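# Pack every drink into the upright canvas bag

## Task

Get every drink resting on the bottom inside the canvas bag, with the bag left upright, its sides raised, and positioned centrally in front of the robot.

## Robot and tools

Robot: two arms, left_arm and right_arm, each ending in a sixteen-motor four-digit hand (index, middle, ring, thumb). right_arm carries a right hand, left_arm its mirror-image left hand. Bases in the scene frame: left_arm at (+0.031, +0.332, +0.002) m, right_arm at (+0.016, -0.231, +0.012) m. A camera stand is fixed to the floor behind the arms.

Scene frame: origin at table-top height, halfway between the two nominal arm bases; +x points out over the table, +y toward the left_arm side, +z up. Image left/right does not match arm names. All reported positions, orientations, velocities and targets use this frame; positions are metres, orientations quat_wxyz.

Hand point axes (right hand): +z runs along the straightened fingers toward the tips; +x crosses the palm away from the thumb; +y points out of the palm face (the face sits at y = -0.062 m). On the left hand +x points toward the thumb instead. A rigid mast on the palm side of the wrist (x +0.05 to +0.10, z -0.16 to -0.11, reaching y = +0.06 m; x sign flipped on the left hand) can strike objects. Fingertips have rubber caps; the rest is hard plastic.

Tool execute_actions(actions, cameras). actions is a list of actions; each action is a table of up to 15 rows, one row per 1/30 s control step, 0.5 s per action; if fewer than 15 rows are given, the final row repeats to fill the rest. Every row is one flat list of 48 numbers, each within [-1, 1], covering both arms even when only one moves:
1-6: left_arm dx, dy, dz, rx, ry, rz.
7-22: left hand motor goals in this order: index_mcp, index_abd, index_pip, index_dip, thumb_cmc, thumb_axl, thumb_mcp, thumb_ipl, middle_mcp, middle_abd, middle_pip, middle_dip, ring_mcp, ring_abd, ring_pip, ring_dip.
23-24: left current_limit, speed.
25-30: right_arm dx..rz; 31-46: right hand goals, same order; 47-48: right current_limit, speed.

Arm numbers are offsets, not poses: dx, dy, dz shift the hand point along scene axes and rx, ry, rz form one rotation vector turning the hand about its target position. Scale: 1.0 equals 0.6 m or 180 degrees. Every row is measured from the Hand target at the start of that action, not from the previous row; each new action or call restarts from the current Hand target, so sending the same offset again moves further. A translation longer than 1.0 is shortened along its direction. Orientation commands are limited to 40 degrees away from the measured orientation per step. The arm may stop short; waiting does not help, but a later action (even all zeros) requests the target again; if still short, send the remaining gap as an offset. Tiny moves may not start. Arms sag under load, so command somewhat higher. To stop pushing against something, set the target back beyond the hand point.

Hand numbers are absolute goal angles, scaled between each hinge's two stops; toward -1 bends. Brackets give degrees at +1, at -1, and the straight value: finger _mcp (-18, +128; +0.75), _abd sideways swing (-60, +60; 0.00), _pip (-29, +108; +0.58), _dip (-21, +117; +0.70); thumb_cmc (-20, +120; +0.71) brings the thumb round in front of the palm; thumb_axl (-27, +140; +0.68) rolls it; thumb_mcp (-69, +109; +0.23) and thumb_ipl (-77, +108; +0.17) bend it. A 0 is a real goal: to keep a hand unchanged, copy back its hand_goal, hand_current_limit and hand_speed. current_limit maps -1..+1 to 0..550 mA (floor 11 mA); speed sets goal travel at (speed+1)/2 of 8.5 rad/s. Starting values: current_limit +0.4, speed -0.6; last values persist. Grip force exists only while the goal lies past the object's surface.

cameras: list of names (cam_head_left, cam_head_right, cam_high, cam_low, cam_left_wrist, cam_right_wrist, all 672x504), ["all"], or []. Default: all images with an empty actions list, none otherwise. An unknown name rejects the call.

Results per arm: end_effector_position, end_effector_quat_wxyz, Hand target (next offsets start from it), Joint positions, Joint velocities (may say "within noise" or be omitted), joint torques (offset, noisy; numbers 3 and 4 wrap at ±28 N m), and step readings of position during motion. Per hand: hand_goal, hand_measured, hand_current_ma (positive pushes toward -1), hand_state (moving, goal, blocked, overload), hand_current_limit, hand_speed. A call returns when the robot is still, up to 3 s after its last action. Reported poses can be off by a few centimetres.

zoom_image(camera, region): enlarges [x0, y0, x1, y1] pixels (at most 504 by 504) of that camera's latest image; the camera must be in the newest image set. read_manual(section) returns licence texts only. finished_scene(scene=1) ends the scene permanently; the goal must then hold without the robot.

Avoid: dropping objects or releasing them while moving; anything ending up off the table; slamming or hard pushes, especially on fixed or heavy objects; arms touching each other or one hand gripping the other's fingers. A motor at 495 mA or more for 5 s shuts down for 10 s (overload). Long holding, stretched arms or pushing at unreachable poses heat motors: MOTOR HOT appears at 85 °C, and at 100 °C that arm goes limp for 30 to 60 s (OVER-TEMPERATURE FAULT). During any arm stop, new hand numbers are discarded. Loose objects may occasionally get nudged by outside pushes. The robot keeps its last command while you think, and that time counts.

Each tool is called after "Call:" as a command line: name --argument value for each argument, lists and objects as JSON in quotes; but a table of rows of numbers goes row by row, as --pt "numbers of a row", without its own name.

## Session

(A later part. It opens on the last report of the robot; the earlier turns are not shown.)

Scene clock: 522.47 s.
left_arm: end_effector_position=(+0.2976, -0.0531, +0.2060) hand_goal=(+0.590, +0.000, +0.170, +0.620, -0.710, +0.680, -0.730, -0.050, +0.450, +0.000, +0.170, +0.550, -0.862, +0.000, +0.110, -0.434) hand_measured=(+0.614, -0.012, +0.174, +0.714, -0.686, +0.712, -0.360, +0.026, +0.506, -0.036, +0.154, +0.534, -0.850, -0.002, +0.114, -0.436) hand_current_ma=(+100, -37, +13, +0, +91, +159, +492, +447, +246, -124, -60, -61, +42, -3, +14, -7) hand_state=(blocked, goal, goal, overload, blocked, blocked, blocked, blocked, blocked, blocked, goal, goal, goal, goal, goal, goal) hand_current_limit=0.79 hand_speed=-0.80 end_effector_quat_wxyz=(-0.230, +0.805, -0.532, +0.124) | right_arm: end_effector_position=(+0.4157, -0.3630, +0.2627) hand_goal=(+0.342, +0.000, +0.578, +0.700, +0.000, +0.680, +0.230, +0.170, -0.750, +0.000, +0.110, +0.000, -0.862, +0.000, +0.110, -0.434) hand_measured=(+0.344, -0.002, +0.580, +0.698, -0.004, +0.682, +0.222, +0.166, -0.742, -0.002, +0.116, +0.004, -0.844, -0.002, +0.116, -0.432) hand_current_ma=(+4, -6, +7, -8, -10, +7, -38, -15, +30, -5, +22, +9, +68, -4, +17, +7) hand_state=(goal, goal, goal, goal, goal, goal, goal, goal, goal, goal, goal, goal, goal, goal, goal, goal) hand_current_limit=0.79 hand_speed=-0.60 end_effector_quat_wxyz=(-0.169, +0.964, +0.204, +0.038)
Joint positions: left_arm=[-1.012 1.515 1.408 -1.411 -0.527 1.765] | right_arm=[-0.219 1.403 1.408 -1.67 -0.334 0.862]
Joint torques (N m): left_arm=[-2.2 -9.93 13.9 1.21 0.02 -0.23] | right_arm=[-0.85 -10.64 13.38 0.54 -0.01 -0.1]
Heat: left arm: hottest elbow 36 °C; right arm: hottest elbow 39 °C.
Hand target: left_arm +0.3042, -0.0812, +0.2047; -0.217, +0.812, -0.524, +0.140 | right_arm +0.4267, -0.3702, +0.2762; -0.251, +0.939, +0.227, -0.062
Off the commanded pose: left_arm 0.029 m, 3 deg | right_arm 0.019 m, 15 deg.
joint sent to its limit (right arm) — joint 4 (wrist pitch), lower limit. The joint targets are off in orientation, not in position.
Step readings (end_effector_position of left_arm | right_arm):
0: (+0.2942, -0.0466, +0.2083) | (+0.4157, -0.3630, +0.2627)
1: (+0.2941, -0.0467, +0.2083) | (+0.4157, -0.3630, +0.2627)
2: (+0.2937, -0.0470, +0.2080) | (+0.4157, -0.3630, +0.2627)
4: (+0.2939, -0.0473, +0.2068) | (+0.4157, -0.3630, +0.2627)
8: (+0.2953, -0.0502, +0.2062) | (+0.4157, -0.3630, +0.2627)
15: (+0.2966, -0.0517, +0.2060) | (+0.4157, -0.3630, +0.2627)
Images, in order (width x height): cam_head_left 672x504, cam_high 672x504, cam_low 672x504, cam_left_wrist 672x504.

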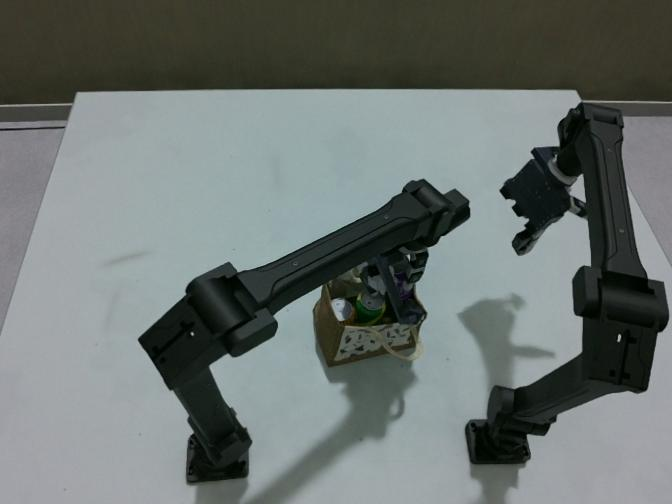

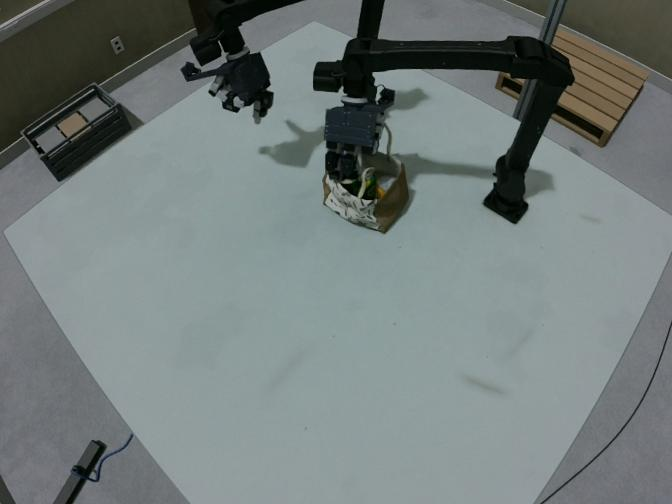

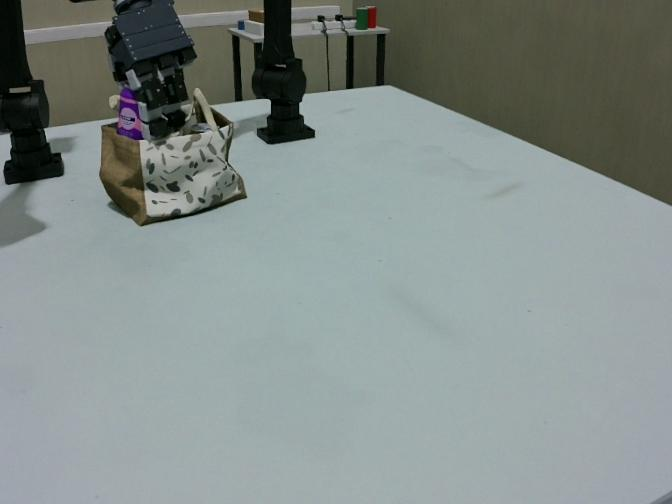

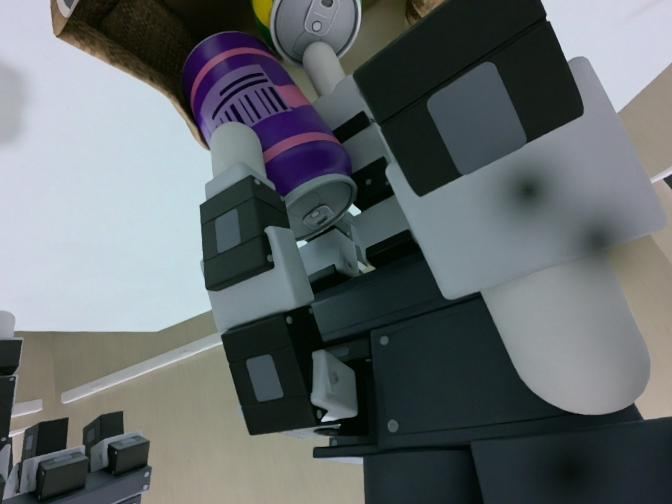

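Call:
execute_actions --actions '[[[-0.015,0.049,0.07,0,0,0,0.59,0,0.17,0.62,-0.71,0.68,-0.73,-0.05,0.45,0,0.17,0.55,-0.863,0,0.11,-0.435,0.79,-0.8,0,0,0,0,0,0,0.342,0,0.577,0.7,0,0.68,0.23,0.17,-0.75,0,0.11,0.0,-0.863,0,0.11,-0.435,0.79,-0.6]],[[0.0,0.015,0.09,0,0,0,0.59,0,0.17,0.62,-0.71,0.68,-0.73,-0.05,0.45,0,0.17,0.55,-0.863,0,0.11,-0.435,0.79,-0.8,0,0,0,0,0,0,0.342,0,0.577,0.7,0,0.68,0.23,0.17,-0.75,0,0.11,0.0,-0.863,0,0.11,-0.435,0.79,-0.6]],[[-0.017,0.013,0.07,0,0,0,0.59,0,0.17,0.62,-0.71,0.68,-0.73,-0.05,0.45,0,0.17,0.55,-0.863,0,0.11,-0.435,0.79,-0.8,0,0,0,0,0,0,0.342,0,0.577,0.7,0,0.68,0.23,0.17,-0.75,0,0.11,0.0,-0.863,0,0.11,-0.435,0.79,-0.6]]]' --cameras '["cam_low","cam_head_left","cam_high"]'

Call:
zoom_image --camera "cam_head_left" --region '[320, 225, 440, 345]'

Call:
zoom_image --camera "cam_low" --region '[80, 60, 280, 240]'

Call:
zoom_image --camera "cam_high" --region '[310, 100, 430, 240]'

Scene clock: 526.70 s.
left_arm: end_effector_position=(+0.2785, -0.0279, +0.3063) hand_goal=(+0.590, +0.000, +0.170, +0.620, -0.710, +0.680, -0.730, -0.050, +0.450, +0.000, +0.170, +0.550, -0.862, +0.000, +0.110, -0.434) hand_measured=(+0.616, +0.002, +0.178, +0.736, -0.686, +0.712, -0.360, +0.022, +0.496, -0.020, +0.174, +0.548, -0.850, -0.002, +0.114, -0.436) hand_current_ma=(+104, +7, +26, +0, +91, +159, +492, +428, +202, -63, +10, -9, +42, -3, +14, -7) hand_state=(blocked, goal, goal, overload, blocked, blocked, blocked, blocked, blocked, goal, goal, goal, goal, goal, goal, goal) hand_current_limit=0.79 hand_speed=-0.80 end_effector_quat_wxyz=(-0.224, +0.805, -0.536, +0.117) | right_arm: end_effector_position=(+0.4157, -0.3630, +0.2627) hand_goal=(+0.342, +0.000, +0.578, +0.700, +0.000, +0.680, +0.230, +0.170, -0.750, +0.000, +0.110, +0.000, -0.862, +0.000, +0.110, -0.434) hand_measured=(+0.344, -0.002, +0.580, +0.698, -0.004, +0.682, +0.222, +0.166, -0.742, -0.002, +0.116, +0.004, -0.844, -0.002, +0.116, -0.432) hand_current_ma=(+4, -6, +7, -8, -10, +7, -38, -15, +30, -5, +22, +9, +68, -4, +17, +7) hand_state=(goal, goal, goal, goal, goal, goal, goal, goal, goal, goal, goal, goal, goal, goal, goal, goal) hand_current_limit=0.79 hand_speed=-0.60 end_effector_quat_wxyz=(-0.169, +0.964, +0.204, +0.038)
Joint positions: left_arm=[-1.009 1.444 1.595 -1.674 -0.509 1.774] | right_arm=[-0.219 1.403 1.408 -1.67 -0.334 0.862]
Joint torques (N m): left_arm=[-0.56 -13.98 16.23 -0.28 -0.46 0.12] | right_arm=[-0.62 -10.87 13.59 0.18 -0.01 -0.08]
Heat: left arm: hottest elbow 36 °C; right arm: hottest elbow 39 °C.
Hand target: left_arm +0.2849, -0.0349, +0.3427; -0.217, +0.812, -0.524, +0.140 | right_arm +0.4267, -0.3702, +0.2762; -0.251, +0.939, +0.227, -0.062
Off the commanded pose: left_arm 0.038 m, 3 deg | right_arm 0.019 m, 15 deg.
joint sent to its limit (left arm) — joint 4 (wrist pitch), lower limit. The joint targets still meet the commanded pose.
joint sent to its limit (right arm) — joint 4 (wrist pitch), lower limit. The joint targets are off in orientation, not in position.
Step readings (end_effector_position of left_arm | right_arm):
0: (+0.2976, -0.0531, +0.2060) | (+0.4157, -0.3630, +0.2627)
1: (+0.2976, -0.0531, +0.2060) | (+0.4157, -0.3630, +0.2627)
2: (+0.2974, -0.0528, +0.2062) | (+0.4157, -0.3630, +0.2627)
4: (+0.2956, -0.0502, +0.2070) | (+0.4157, -0.3630, +0.2627)
8: (+0.2897, -0.0453, +0.2098) | (+0.4157, -0.3630, +0.2627)
15: (+0.2879, -0.0426, +0.2124) | (+0.4157, -0.3630, +0.2627)
16: (+0.2876, -0.0422, +0.2125) | (+0.4157, -0.3630, +0.2627)
17: (+0.2863, -0.0404, +0.2139) | (+0.4157, -0.3630, +0.2627)
19: (+0.2835, -0.0369, +0.2194) | (+0.4157, -0.3630, +0.2627)
23: (+0.2825, -0.0333, +0.2421) | (+0.4157, -0.3630, +0.2627)
30: (+0.2842, -0.0353, +0.2690) | (+0.4157, -0.3630, +0.2627)
31: (+0.2843, -0.0354, +0.2698) | (+0.4157, -0.3630, +0.2627)
32: (+0.2834, -0.0340, +0.2711) | (+0.4157, -0.3630, +0.2627)
34: (+0.2810, -0.0305, +0.2750) | (+0.4157, -0.3630, +0.2627)
38: (+0.2788, -0.0278, +0.2897) | (+0.4157, -0.3630, +0.2627)
45: (+0.2789, -0.0280, +0.3061) | (+0.4157, -0.3630, +0.2627)
Images, in order (width x height): cam_head_left 672x504, cam_high 672x504, cam_low 672x504.

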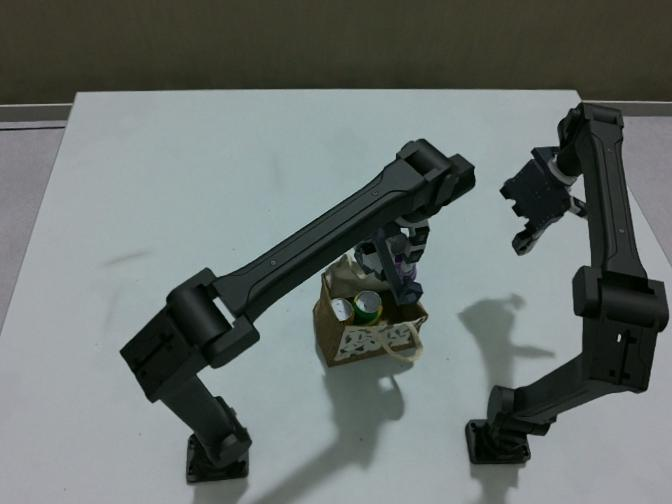

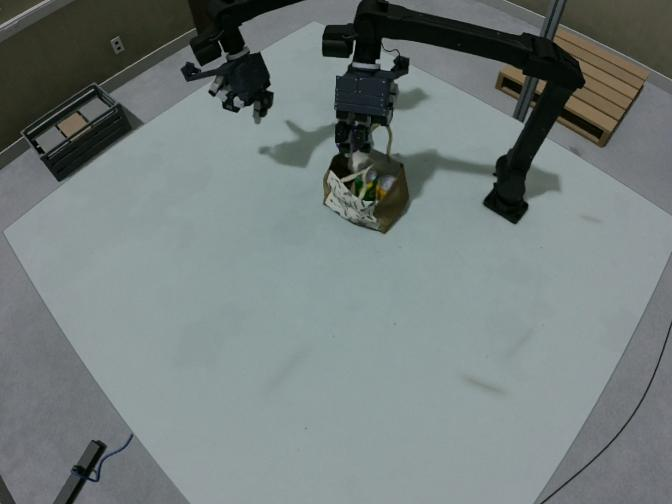

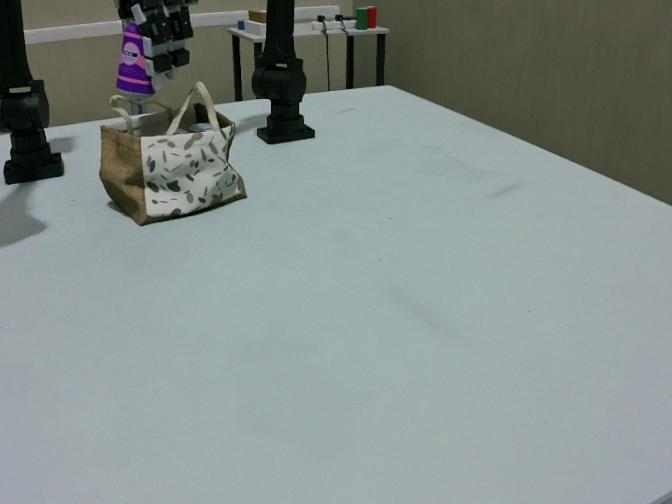

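Scaled by 4.200.

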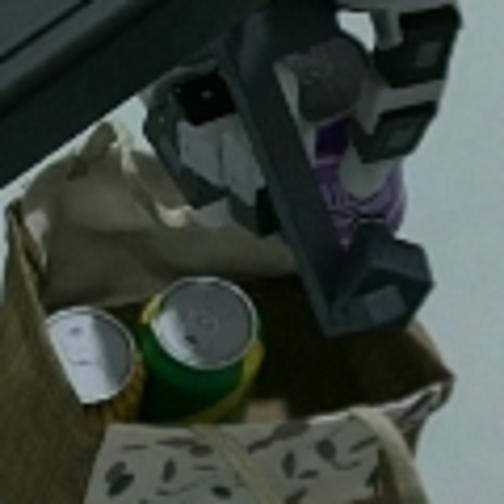

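Scaled by 2.520.

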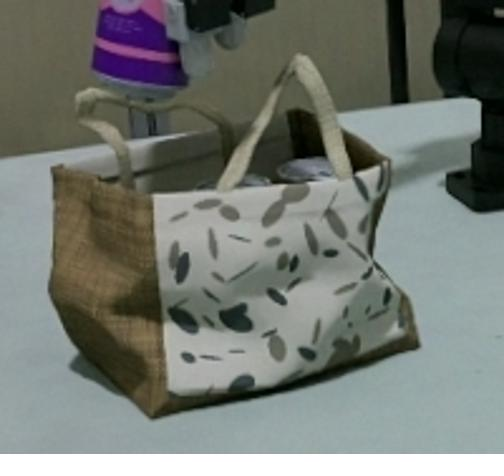

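Scaled by 3.600.

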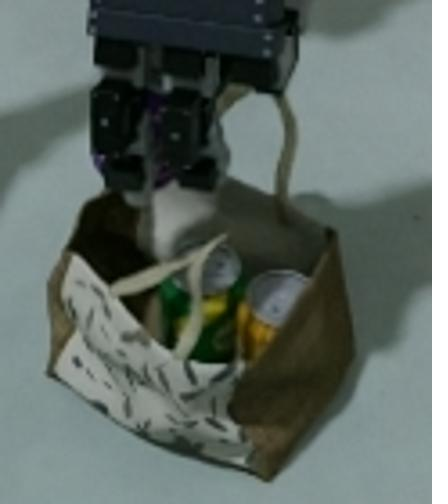

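Call:
zoom_image --camera "cam_low" --region '[100, 0, 210, 110]'

Call:
zoom_image --camera "cam_head_left" --region '[370, 220, 430, 300]'

Scaled by 4.582.

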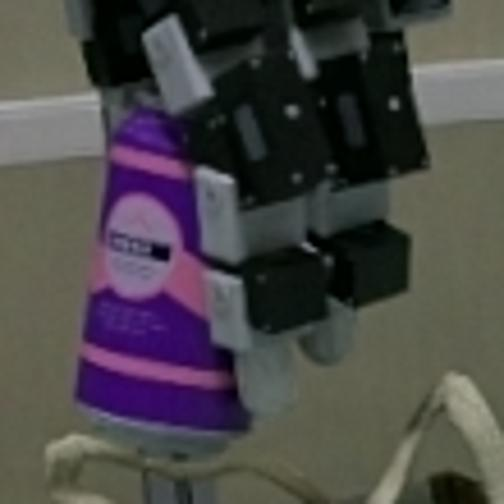

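Scaled by 6.300.

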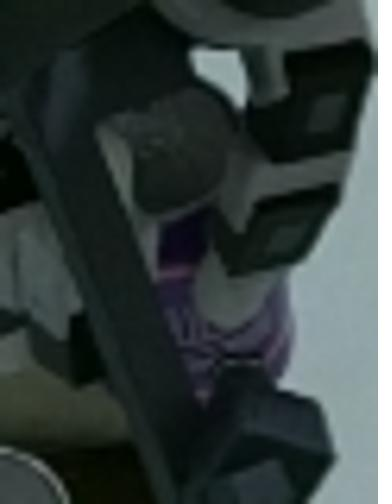

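Call:
execute_actions --actions '[[[-0.004,0.007,-0.045,0.045,0.021,0,0.59,0,0.17,0.62,-0.71,0.68,-0.73,-0.05,0.45,0,0.17,0.55,-0.863,0,0.11,-0.435,0.79,-0.8,0,0,0,0,0,0,0.342,0,0.577,0.7,0,0.68,0.23,0.17,-0.75,0,0.11,0.0,-0.863,0,0.11,-0.435,0.79,-0.6]],[[0.0,0.0,-0.07,0,0,0,0.59,0,0.17,0.62,-0.71,0.68,-0.73,-0.05,0.45,0,0.17,0.55,-0.863,0,0.11,-0.435,0.79,-0.8,0,0,0,0,0,0,0.342,0,0.577,0.7,0,0.68,0.23,0.17,-0.75,0,0.11,0.0,-0.863,0,0.11,-0.435,0.79,-0.6]]]' --cameras '["cam_low","cam_head_left","cam_high"]'

Call:
zoom_image --camera "cam_head_left" --region '[320, 225, 440, 345]'

Call:
zoom_image --camera "cam_low" --region '[90, 40, 240, 190]'

Call:
zoom_image --camera "cam_high" --region '[310, 100, 430, 240]'

Scene clock: 530.43 s.
left_arm: end_effector_position=(+0.2833, -0.0282, +0.2665) hand_goal=(+0.590, +0.000, +0.170, +0.620, -0.710, +0.680, -0.730, -0.050, +0.450, +0.000, +0.170, +0.550, -0.862, +0.000, +0.110, -0.434) hand_measured=(+0.616, +0.002, +0.178, +0.736, -0.686, +0.712, -0.360, +0.022, +0.496, -0.020, +0.174, +0.548, -0.850, -0.002, +0.114, -0.436) hand_current_ma=(+104, +7, +26, +0, +91, +159, +492, +427, +202, -63, +10, -9, +42, -3, +14, -7) hand_state=(blocked, goal, goal, overload, blocked, blocked, blocked, blocked, blocked, goal, goal, goal, goal, goal, goal, goal) hand_current_limit=0.79 hand_speed=-0.80 end_effector_quat_wxyz=(-0.251, +0.795, -0.546, +0.077) | right_arm: end_effector_position=(+0.4157, -0.3630, +0.2627) hand_goal=(+0.342, +0.000, +0.578, +0.700, +0.000, +0.680, +0.230, +0.170, -0.750, +0.000, +0.110, +0.000, -0.862, +0.000, +0.110, -0.434) hand_measured=(+0.344, -0.002, +0.580, +0.698, -0.004, +0.682, +0.222, +0.166, -0.742, -0.002, +0.116, +0.004, -0.844, -0.002, +0.116, -0.432) hand_current_ma=(+4, -6, +7, -8, -10, +7, -38, -15, +30, -5, +22, +9, +68, -4, +17, +7) hand_state=(goal, goal, goal, goal, goal, goal, goal, goal, goal, goal, goal, goal, goal, goal, goal, goal) hand_current_limit=0.79 hand_speed=-0.60 end_effector_quat_wxyz=(-0.169, +0.964, +0.204, +0.038)
Joint positions: left_arm=[-1.009 1.511 1.564 -1.674 -0.529 1.776] | right_arm=[-0.219 1.403 1.408 -1.67 -0.334 0.862]
Joint torques (N m): left_arm=[-1.32 -13.57 11.02 -0.43 -0.69 -0.01] | right_arm=[-0.79 -10.52 13.61 0.35 -0.03 -0.03]
Heat: left arm: hottest elbow 36 °C; right arm: hottest elbow 39 °C.
Hand target: left_arm +0.2825, -0.0308, +0.2738; -0.256, +0.799, -0.539, +0.076 | right_arm +0.4267, -0.3702, +0.2762; -0.251, +0.939, +0.227, -0.062
Off the commanded pose: left_arm 0.008 m, 1 deg | right_arm 0.019 m, 15 deg.
joint sent to its limit (left arm) — joint 4 (wrist pitch), lower limit. The joint targets still meet the commanded pose.
joint sent to its limit (right arm) — joint 4 (wrist pitch), lower limit. The joint targets are off in orientation, not in position.
Step readings (end_effector_position of left_arm | right_arm):
0: (+0.2785, -0.0278, +0.3063) | (+0.4157, -0.3630, +0.2627)
1: (+0.2785, -0.0278, +0.3063) | (+0.4157, -0.3630, +0.2627)
2: (+0.2783, -0.0276, +0.3063) | (+0.4157, -0.3630, +0.2627)
4: (+0.2780, -0.0270, +0.3063) | (+0.4157, -0.3630, +0.2627)
8: (+0.2778, -0.0258, +0.3057) | (+0.4157, -0.3630, +0.2627)
15: (+0.2781, -0.0258, +0.3032) | (+0.4157, -0.3630, +0.2627)
16: (+0.2782, -0.0258, +0.3029) | (+0.4157, -0.3630, +0.2627)
17: (+0.2787, -0.0257, +0.3021) | (+0.4157, -0.3630, +0.2627)
19: (+0.2807, -0.0259, +0.2991) | (+0.4157, -0.3630, +0.2627)
23: (+0.2822, -0.0265, +0.2839) | (+0.4157, -0.3630, +0.2627)
30: (+0.2831, -0.0279, +0.2665) | (+0.4157, -0.3630, +0.2627)
Images, in order (width x height): cam_head_left 672x504, cam_high 672x504, cam_low 672x504.

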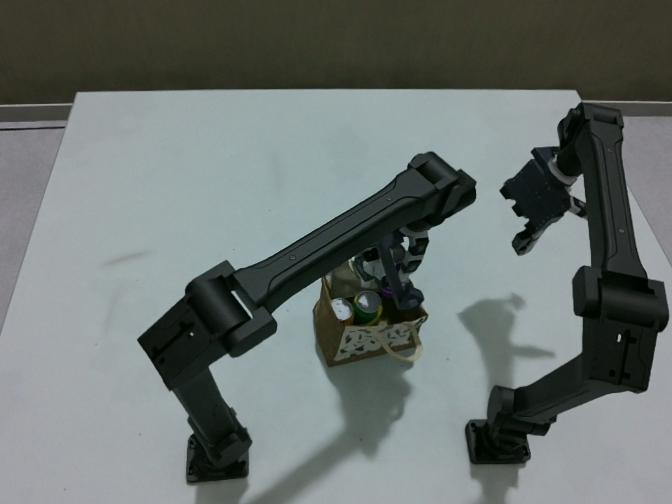

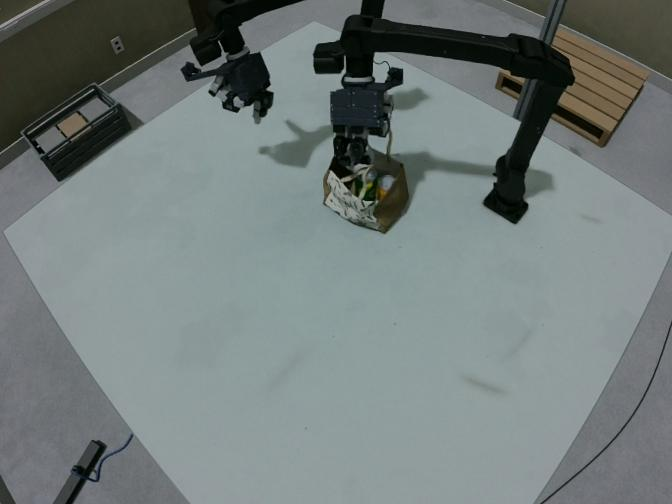

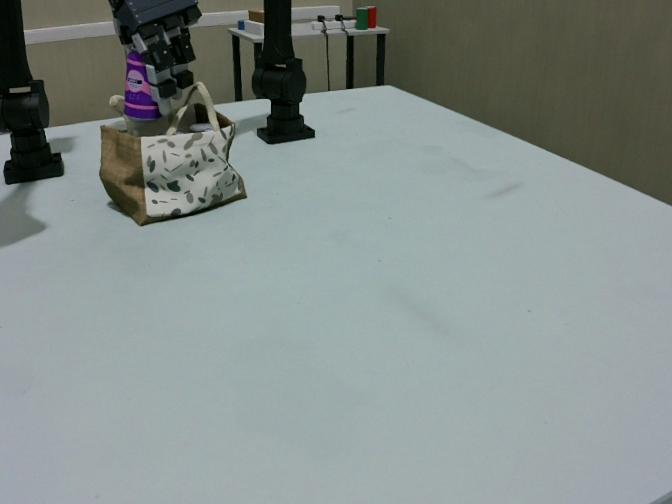

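Scaled by 4.200.

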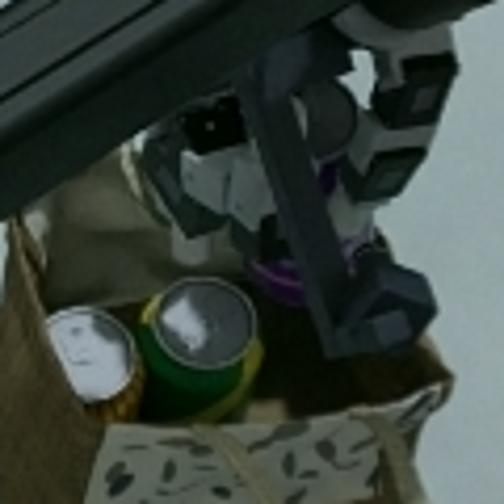

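Scaled by 3.360.

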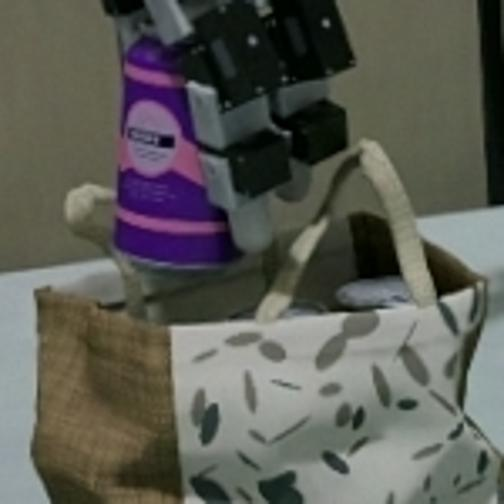

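Scaled by 3.600.

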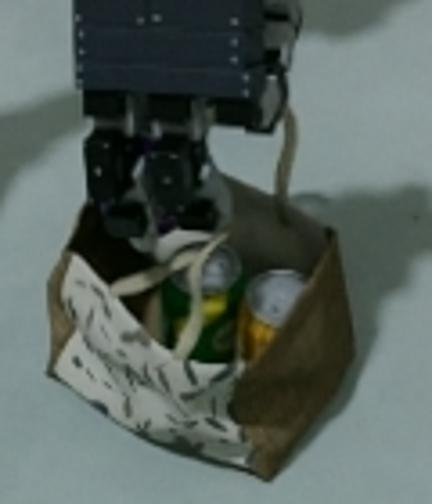

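Call:
execute_actions --actions '[[[-0.016,0.005,-0.03,0,0,0,0.59,0,0.17,0.62,-0.71,0.68,-0.73,-0.05,0.45,0,0.17,0.55,-0.863,0,0.11,-0.435,0.79,-0.8,0,0,0,0,0,0,0.342,0,0.577,0.7,0,0.68,0.23,0.17,-0.75,0,0.11,0.0,-0.863,0,0.11,-0.435,0.79,-0.6]],[[0.0,0.0,-0.045,0,0,0,0.59,0,0.17,0.62,-0.71,0.68,-0.73,-0.05,0.45,0,0.17,0.55,-0.863,0,0.11,-0.435,0.79,-0.8,0,0,0,0,0,0,0.342,0,0.577,0.7,0,0.68,0.23,0.17,-0.75,0,0.11,0.0,-0.863,0,0.11,-0.435,0.79,-0.6]]]' --cameras '["cam_low","cam_head_left","cam_high","cam_left_wrist"]'

Call:
zoom_image --camera "cam_head_left" --region '[320, 225, 440, 345]'

Call:
zoom_image --camera "cam_low" --region '[90, 40, 240, 190]'

Call:
zoom_image --camera "cam_high" --region '[320, 130, 400, 220]'

Scene clock: 532.60 s.
left_arm: end_effector_position=(+0.2755, -0.0262, +0.2292) hand_goal=(+0.590, +0.000, +0.170, +0.620, -0.710, +0.680, -0.730, -0.050, +0.450, +0.000, +0.170, +0.550, -0.862, +0.000, +0.110, -0.434) hand_measured=(+0.618, +0.002, +0.172, +0.736, -0.698, +0.706, -0.360, +0.022, +0.472, -0.010, +0.174, +0.548, -0.850, -0.002, +0.114, -0.436) hand_current_ma=(+116, +5, +7, +0, +45, +120, +492, +423, +85, -30, +10, -9, +43, -3, +14, -7) hand_state=(blocked, goal, goal, overload, goal, blocked, blocked, blocked, blocked, goal, goal, goal, goal, goal, goal, goal) hand_current_limit=0.79 hand_speed=-0.80 end_effector_quat_wxyz=(-0.257, +0.798, -0.540, +0.070) | right_arm: end_effector_position=(+0.4157, -0.3630, +0.2627) hand_goal=(+0.342, +0.000, +0.578, +0.700, +0.000, +0.680, +0.230, +0.170, -0.750, +0.000, +0.110, +0.000, -0.862, +0.000, +0.110, -0.434) hand_measured=(+0.344, -0.002, +0.580, +0.698, -0.004, +0.682, +0.222, +0.166, -0.742, -0.002, +0.116, +0.004, -0.844, -0.002, +0.116, -0.432) hand_current_ma=(+4, -6, +7, -8, -10, +7, -38, -15, +30, -5, +22, +9, +68, -4, +17, +7) hand_state=(goal, goal, goal, goal, goal, goal, goal, goal, goal, goal, goal, goal, goal, goal, goal, goal) hand_current_limit=0.79 hand_speed=-0.60 end_effector_quat_wxyz=(-0.169, +0.964, +0.204, +0.038)
Joint positions: left_arm=[-1.024 1.509 1.463 -1.607 -0.533 1.739] | right_arm=[-0.219 1.403 1.408 -1.67 -0.334 0.862]
Joint torques (N m): left_arm=[-1.49 -13.74 9.21 0.1 -0.65 0.05] | right_arm=[-0.67 -10.87 13.44 0.24 0.03 -0.01]
Heat: left arm: hottest elbow 36 °C; right arm: hottest elbow 39 °C.
Hand target: left_arm +0.2730, -0.0278, +0.2287; -0.256, +0.799, -0.539, +0.076 | right_arm +0.4267, -0.3702, +0.2762; -0.251, +0.939, +0.227, -0.062
Off the commanded pose: left_arm 0.003 m, 1 deg | right_arm 0.019 m, 15 deg.
joint sent to its limit (right arm) — joint 4 (wrist pitch), lower limit. The joint targets are off in orientation, not in position.
Step readings (end_effector_position of left_arm | right_arm):
0: (+0.2833, -0.0282, +0.2665) | (+0.4157, -0.3630, +0.2627)
1: (+0.2834, -0.0282, +0.2665) | (+0.4157, -0.3630, +0.2627)
2: (+0.2829, -0.0280, +0.2655) | (+0.4157, -0.3630, +0.2627)
4: (+0.2808, -0.0273, +0.2620) | (+0.4157, -0.3630, +0.2627)
8: (+0.2762, -0.0227, +0.2512) | (+0.4157, -0.3630, +0.2627)
15: (+0.2738, -0.0228, +0.2483) | (+0.4157, -0.3630, +0.2627)
16: (+0.2739, -0.0229, +0.2481) | (+0.4157, -0.3630, +0.2627)
17: (+0.2742, -0.0234, +0.2463) | (+0.4157, -0.3630, +0.2627)
19: (+0.2747, -0.0242, +0.2407) | (+0.4157, -0.3630, +0.2627)
23: (+0.2744, -0.0237, +0.2295) | (+0.4157, -0.3630, +0.2627)
30: (+0.2755, -0.0261, +0.2295) | (+0.4157, -0.3630, +0.2627)
Images, in order (width x height): cam_head_left 672x504, cam_high 672x504, cam_low 672x504, cam_left_wrist 672x504.

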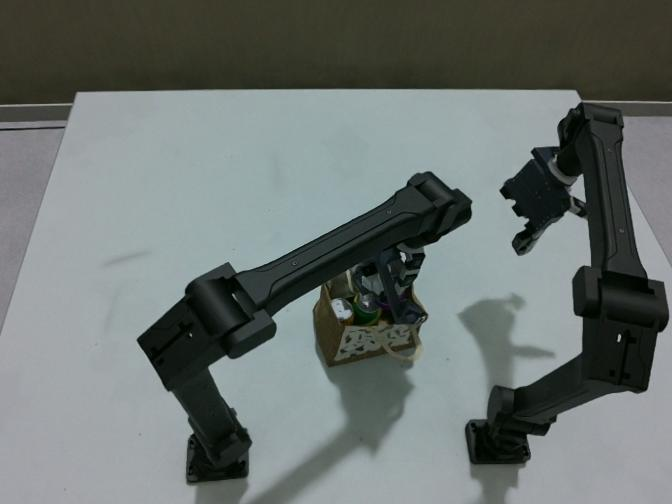

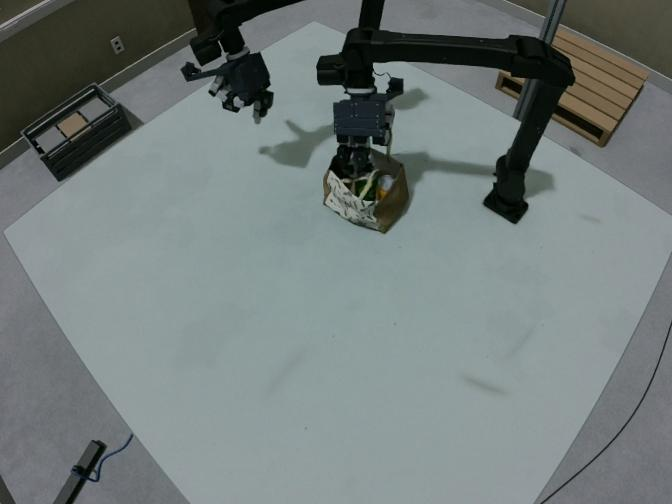

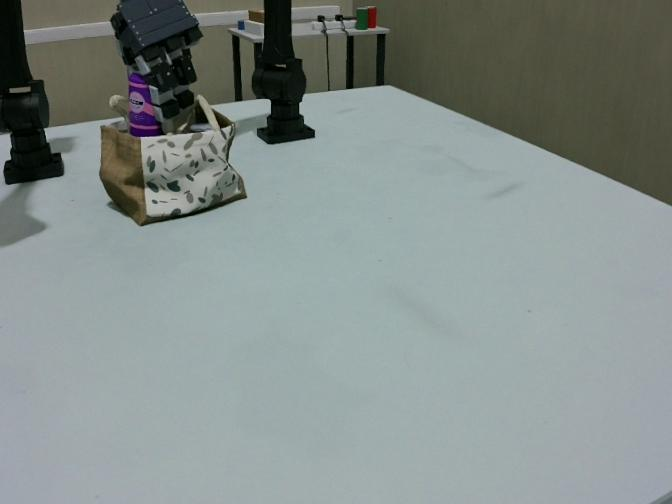

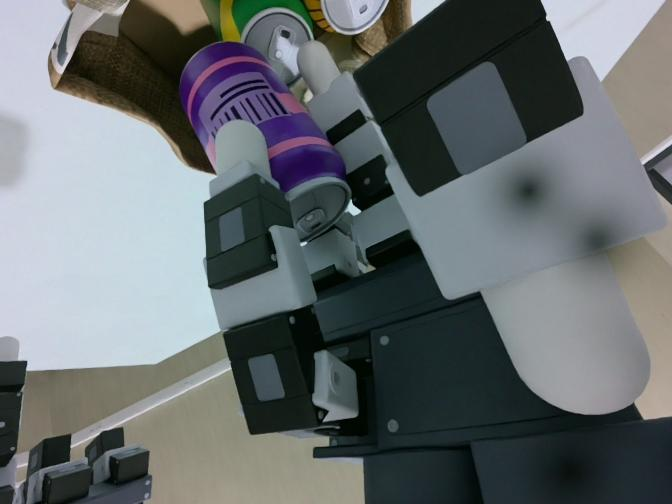

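Scaled by 4.200.

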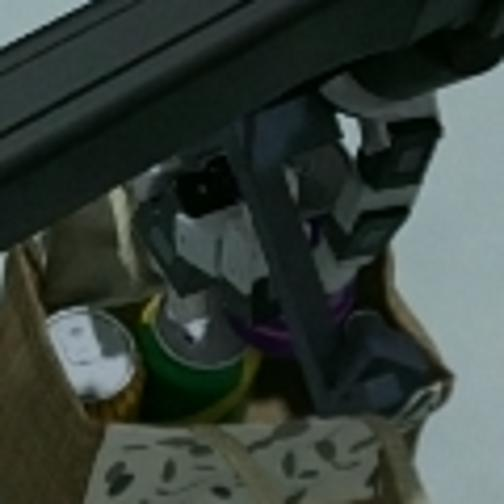

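Scaled by 3.360.

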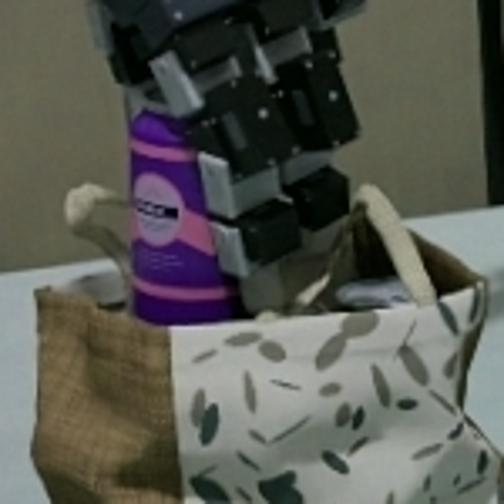

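Scaled by 5.600.

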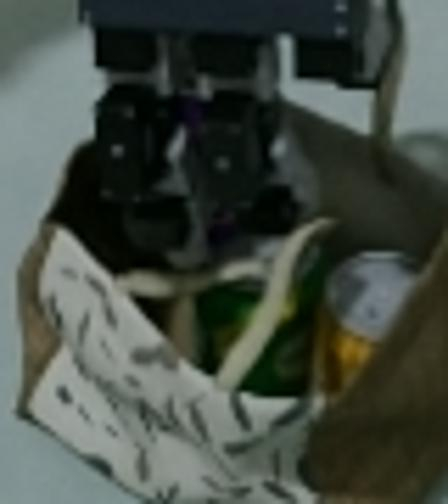

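Call:
execute_actions --actions '[[[0.009,-0.042,-0.01,0,0,0,0.59,0,0.17,0.62,-0.71,0.68,-0.76,-0.05,0.45,0,0.17,0.55,-0.863,0,0.11,-0.435,0.79,-0.8,0,0,0,0,0,0,0.342,0,0.577,0.7,0,0.68,0.23,0.17,-0.75,0,0.11,0.0,-0.863,0,0.11,-0.435,0.79,-0.6]]]' --cameras '["cam_low","cam_head_left","cam_high","cam_left_wrist"]'

Call:
zoom_image --camera "cam_head_left" --region '[320, 225, 440, 345]'

Call:
zoom_image --camera "cam_low" --region '[90, 40, 240, 190]'

Call:
zoom_image --camera "cam_high" --region '[320, 130, 400, 220]'

Scene clock: 534.57 s.
left_arm: end_effector_position=(+0.2734, -0.0367, +0.2156) hand_goal=(+0.590, +0.000, +0.170, +0.620, -0.710, +0.680, -0.760, -0.050, +0.450, +0.000, +0.170, +0.550, -0.862, +0.000, +0.110, -0.434) hand_measured=(+0.594, -0.004, +0.172, +0.752, -0.706, +0.684, -0.728, -0.044, +0.450, -0.002, +0.172, +0.548, -0.850, -0.002, +0.114, -0.436) hand_current_ma=(+17, -8, +8, +0, +12, +16, +164, +30, -1, -2, +8, -8, +43, -2, +14, -7) hand_state=(goal, moving, goal, overload, goal, goal, blocked, goal, goal, goal, goal, goal, goal, goal, goal, goal) hand_current_limit=0.79 hand_speed=-0.80 end_effector_quat_wxyz=(-0.263, +0.796, -0.541, +0.063) | right_arm: end_effector_position=(+0.4157, -0.3630, +0.2627) hand_goal=(+0.342, +0.000, +0.578, +0.700, +0.000, +0.680, +0.230, +0.170, -0.750, +0.000, +0.110, +0.000, -0.862, +0.000, +0.110, -0.434) hand_measured=(+0.344, -0.002, +0.580, +0.698, -0.004, +0.682, +0.222, +0.166, -0.742, -0.002, +0.116, +0.004, -0.844, -0.002, +0.116, -0.432) hand_current_ma=(+4, -6, +7, -8, -10, +7, -38, -15, +30, -5, +22, +9, +68, -4, +17, +7) hand_state=(goal, goal, goal, goal, goal, goal, goal, goal, goal, goal, goal, goal, goal, goal, goal, goal) hand_current_limit=0.79 hand_speed=-0.60 end_effector_quat_wxyz=(-0.169, +0.964, +0.204, +0.038)
Joint positions: left_arm=[-1.043 1.547 1.469 -1.606 -0.537 1.715] | right_arm=[-0.219 1.403 1.408 -1.67 -0.334 0.862]
Joint torques (N m): left_arm=[-1.55 -11.52 13.76 -0.02 -0.39 0.08] | right_arm=[-0.38 -10.52 13.5 0.23 -0.05 -0.05]
Heat: left arm: hottest elbow 37 °C; right arm: hottest elbow 39 °C.
Hand target: left_arm +0.2783, -0.0531, +0.2227; -0.256, +0.799, -0.539, +0.076 | right_arm +0.4267, -0.3702, +0.2762; -0.251, +0.939, +0.227, -0.062
Off the commanded pose: left_arm 0.018 m, 2 deg | right_arm 0.019 m, 15 deg.
joint sent to its limit (right arm) — joint 4 (wrist pitch), lower limit. The joint targets are off in orientation, not in position.
Step readings (end_effector_position of left_arm | right_arm):
0: (+0.2755, -0.0262, +0.2292) | (+0.4157, -0.3630, +0.2627)
1: (+0.2754, -0.0263, +0.2292) | (+0.4157, -0.3630, +0.2627)
2: (+0.2749, -0.0267, +0.2292) | (+0.4157, -0.3630, +0.2627)
4: (+0.2741, -0.0280, +0.2284) | (+0.4157, -0.3630, +0.2627)
8: (+0.2725, -0.0332, +0.2258) | (+0.4157, -0.3630, +0.2627)
15: (+0.2726, -0.0366, +0.2162) | (+0.4157, -0.3630, +0.2627)
Images, in order (width x height): cam_head_left 672x504, cam_high 672x504, cam_low 672x504, cam_left_wrist 672x504.

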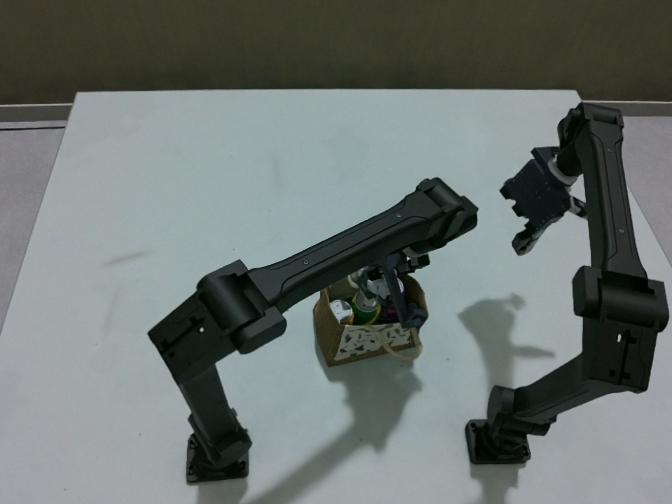

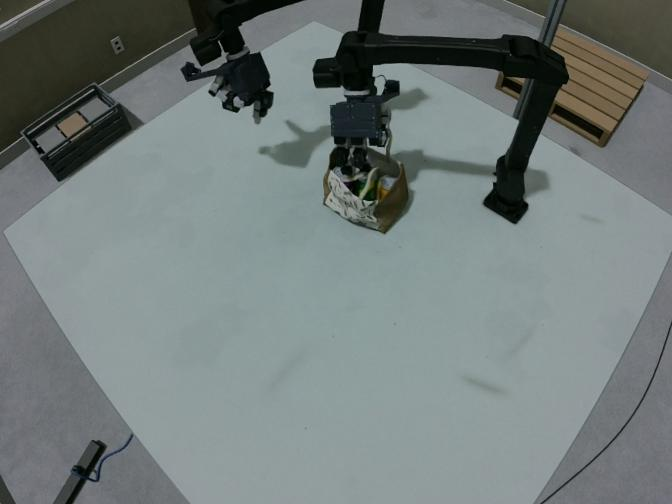

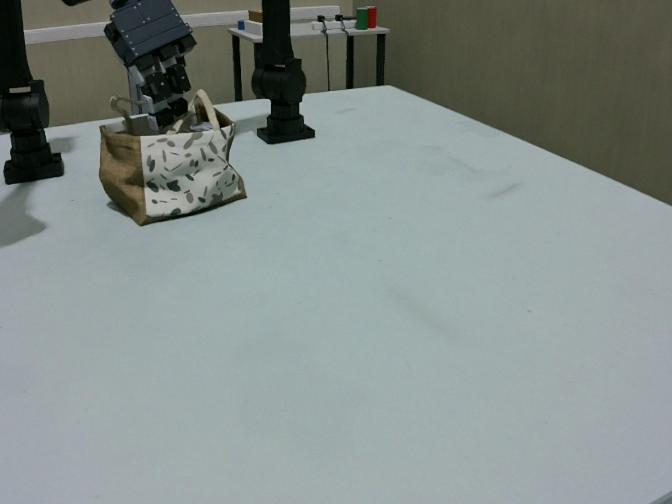

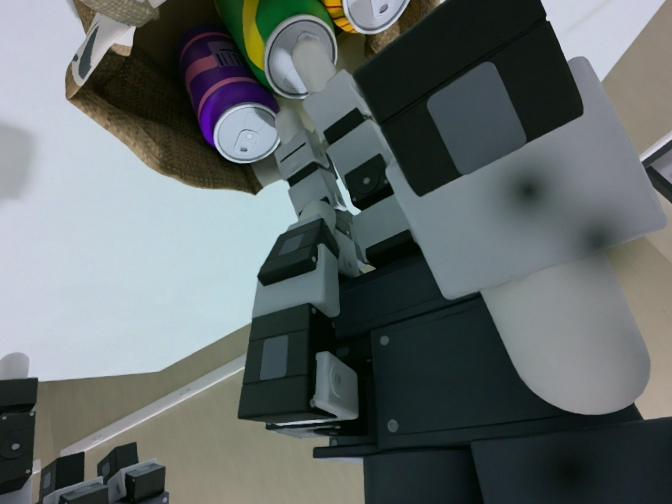

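Scaled by 4.200.

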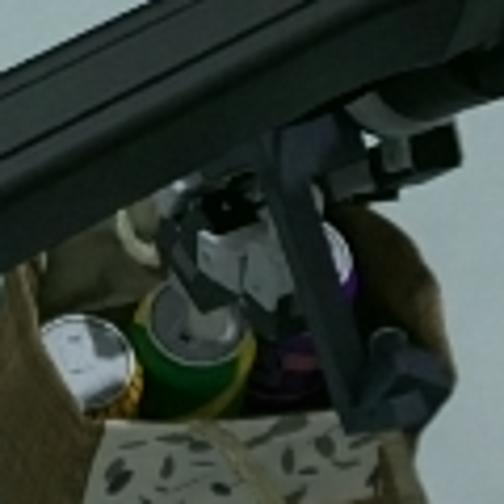

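Scaled by 3.360.

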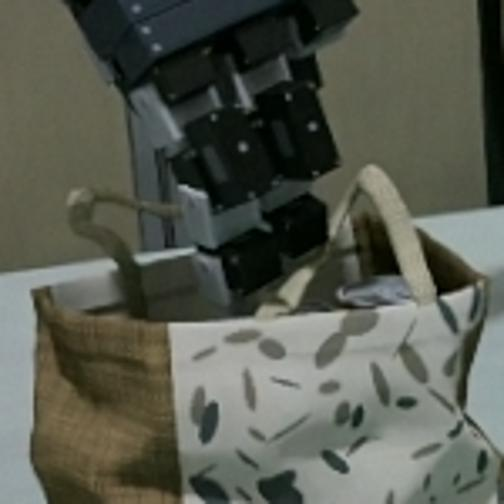

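Scaled by 5.600.

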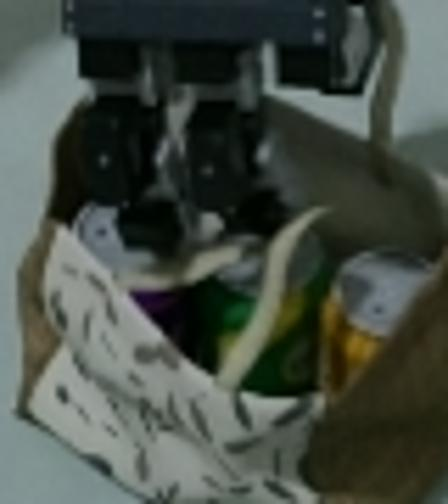

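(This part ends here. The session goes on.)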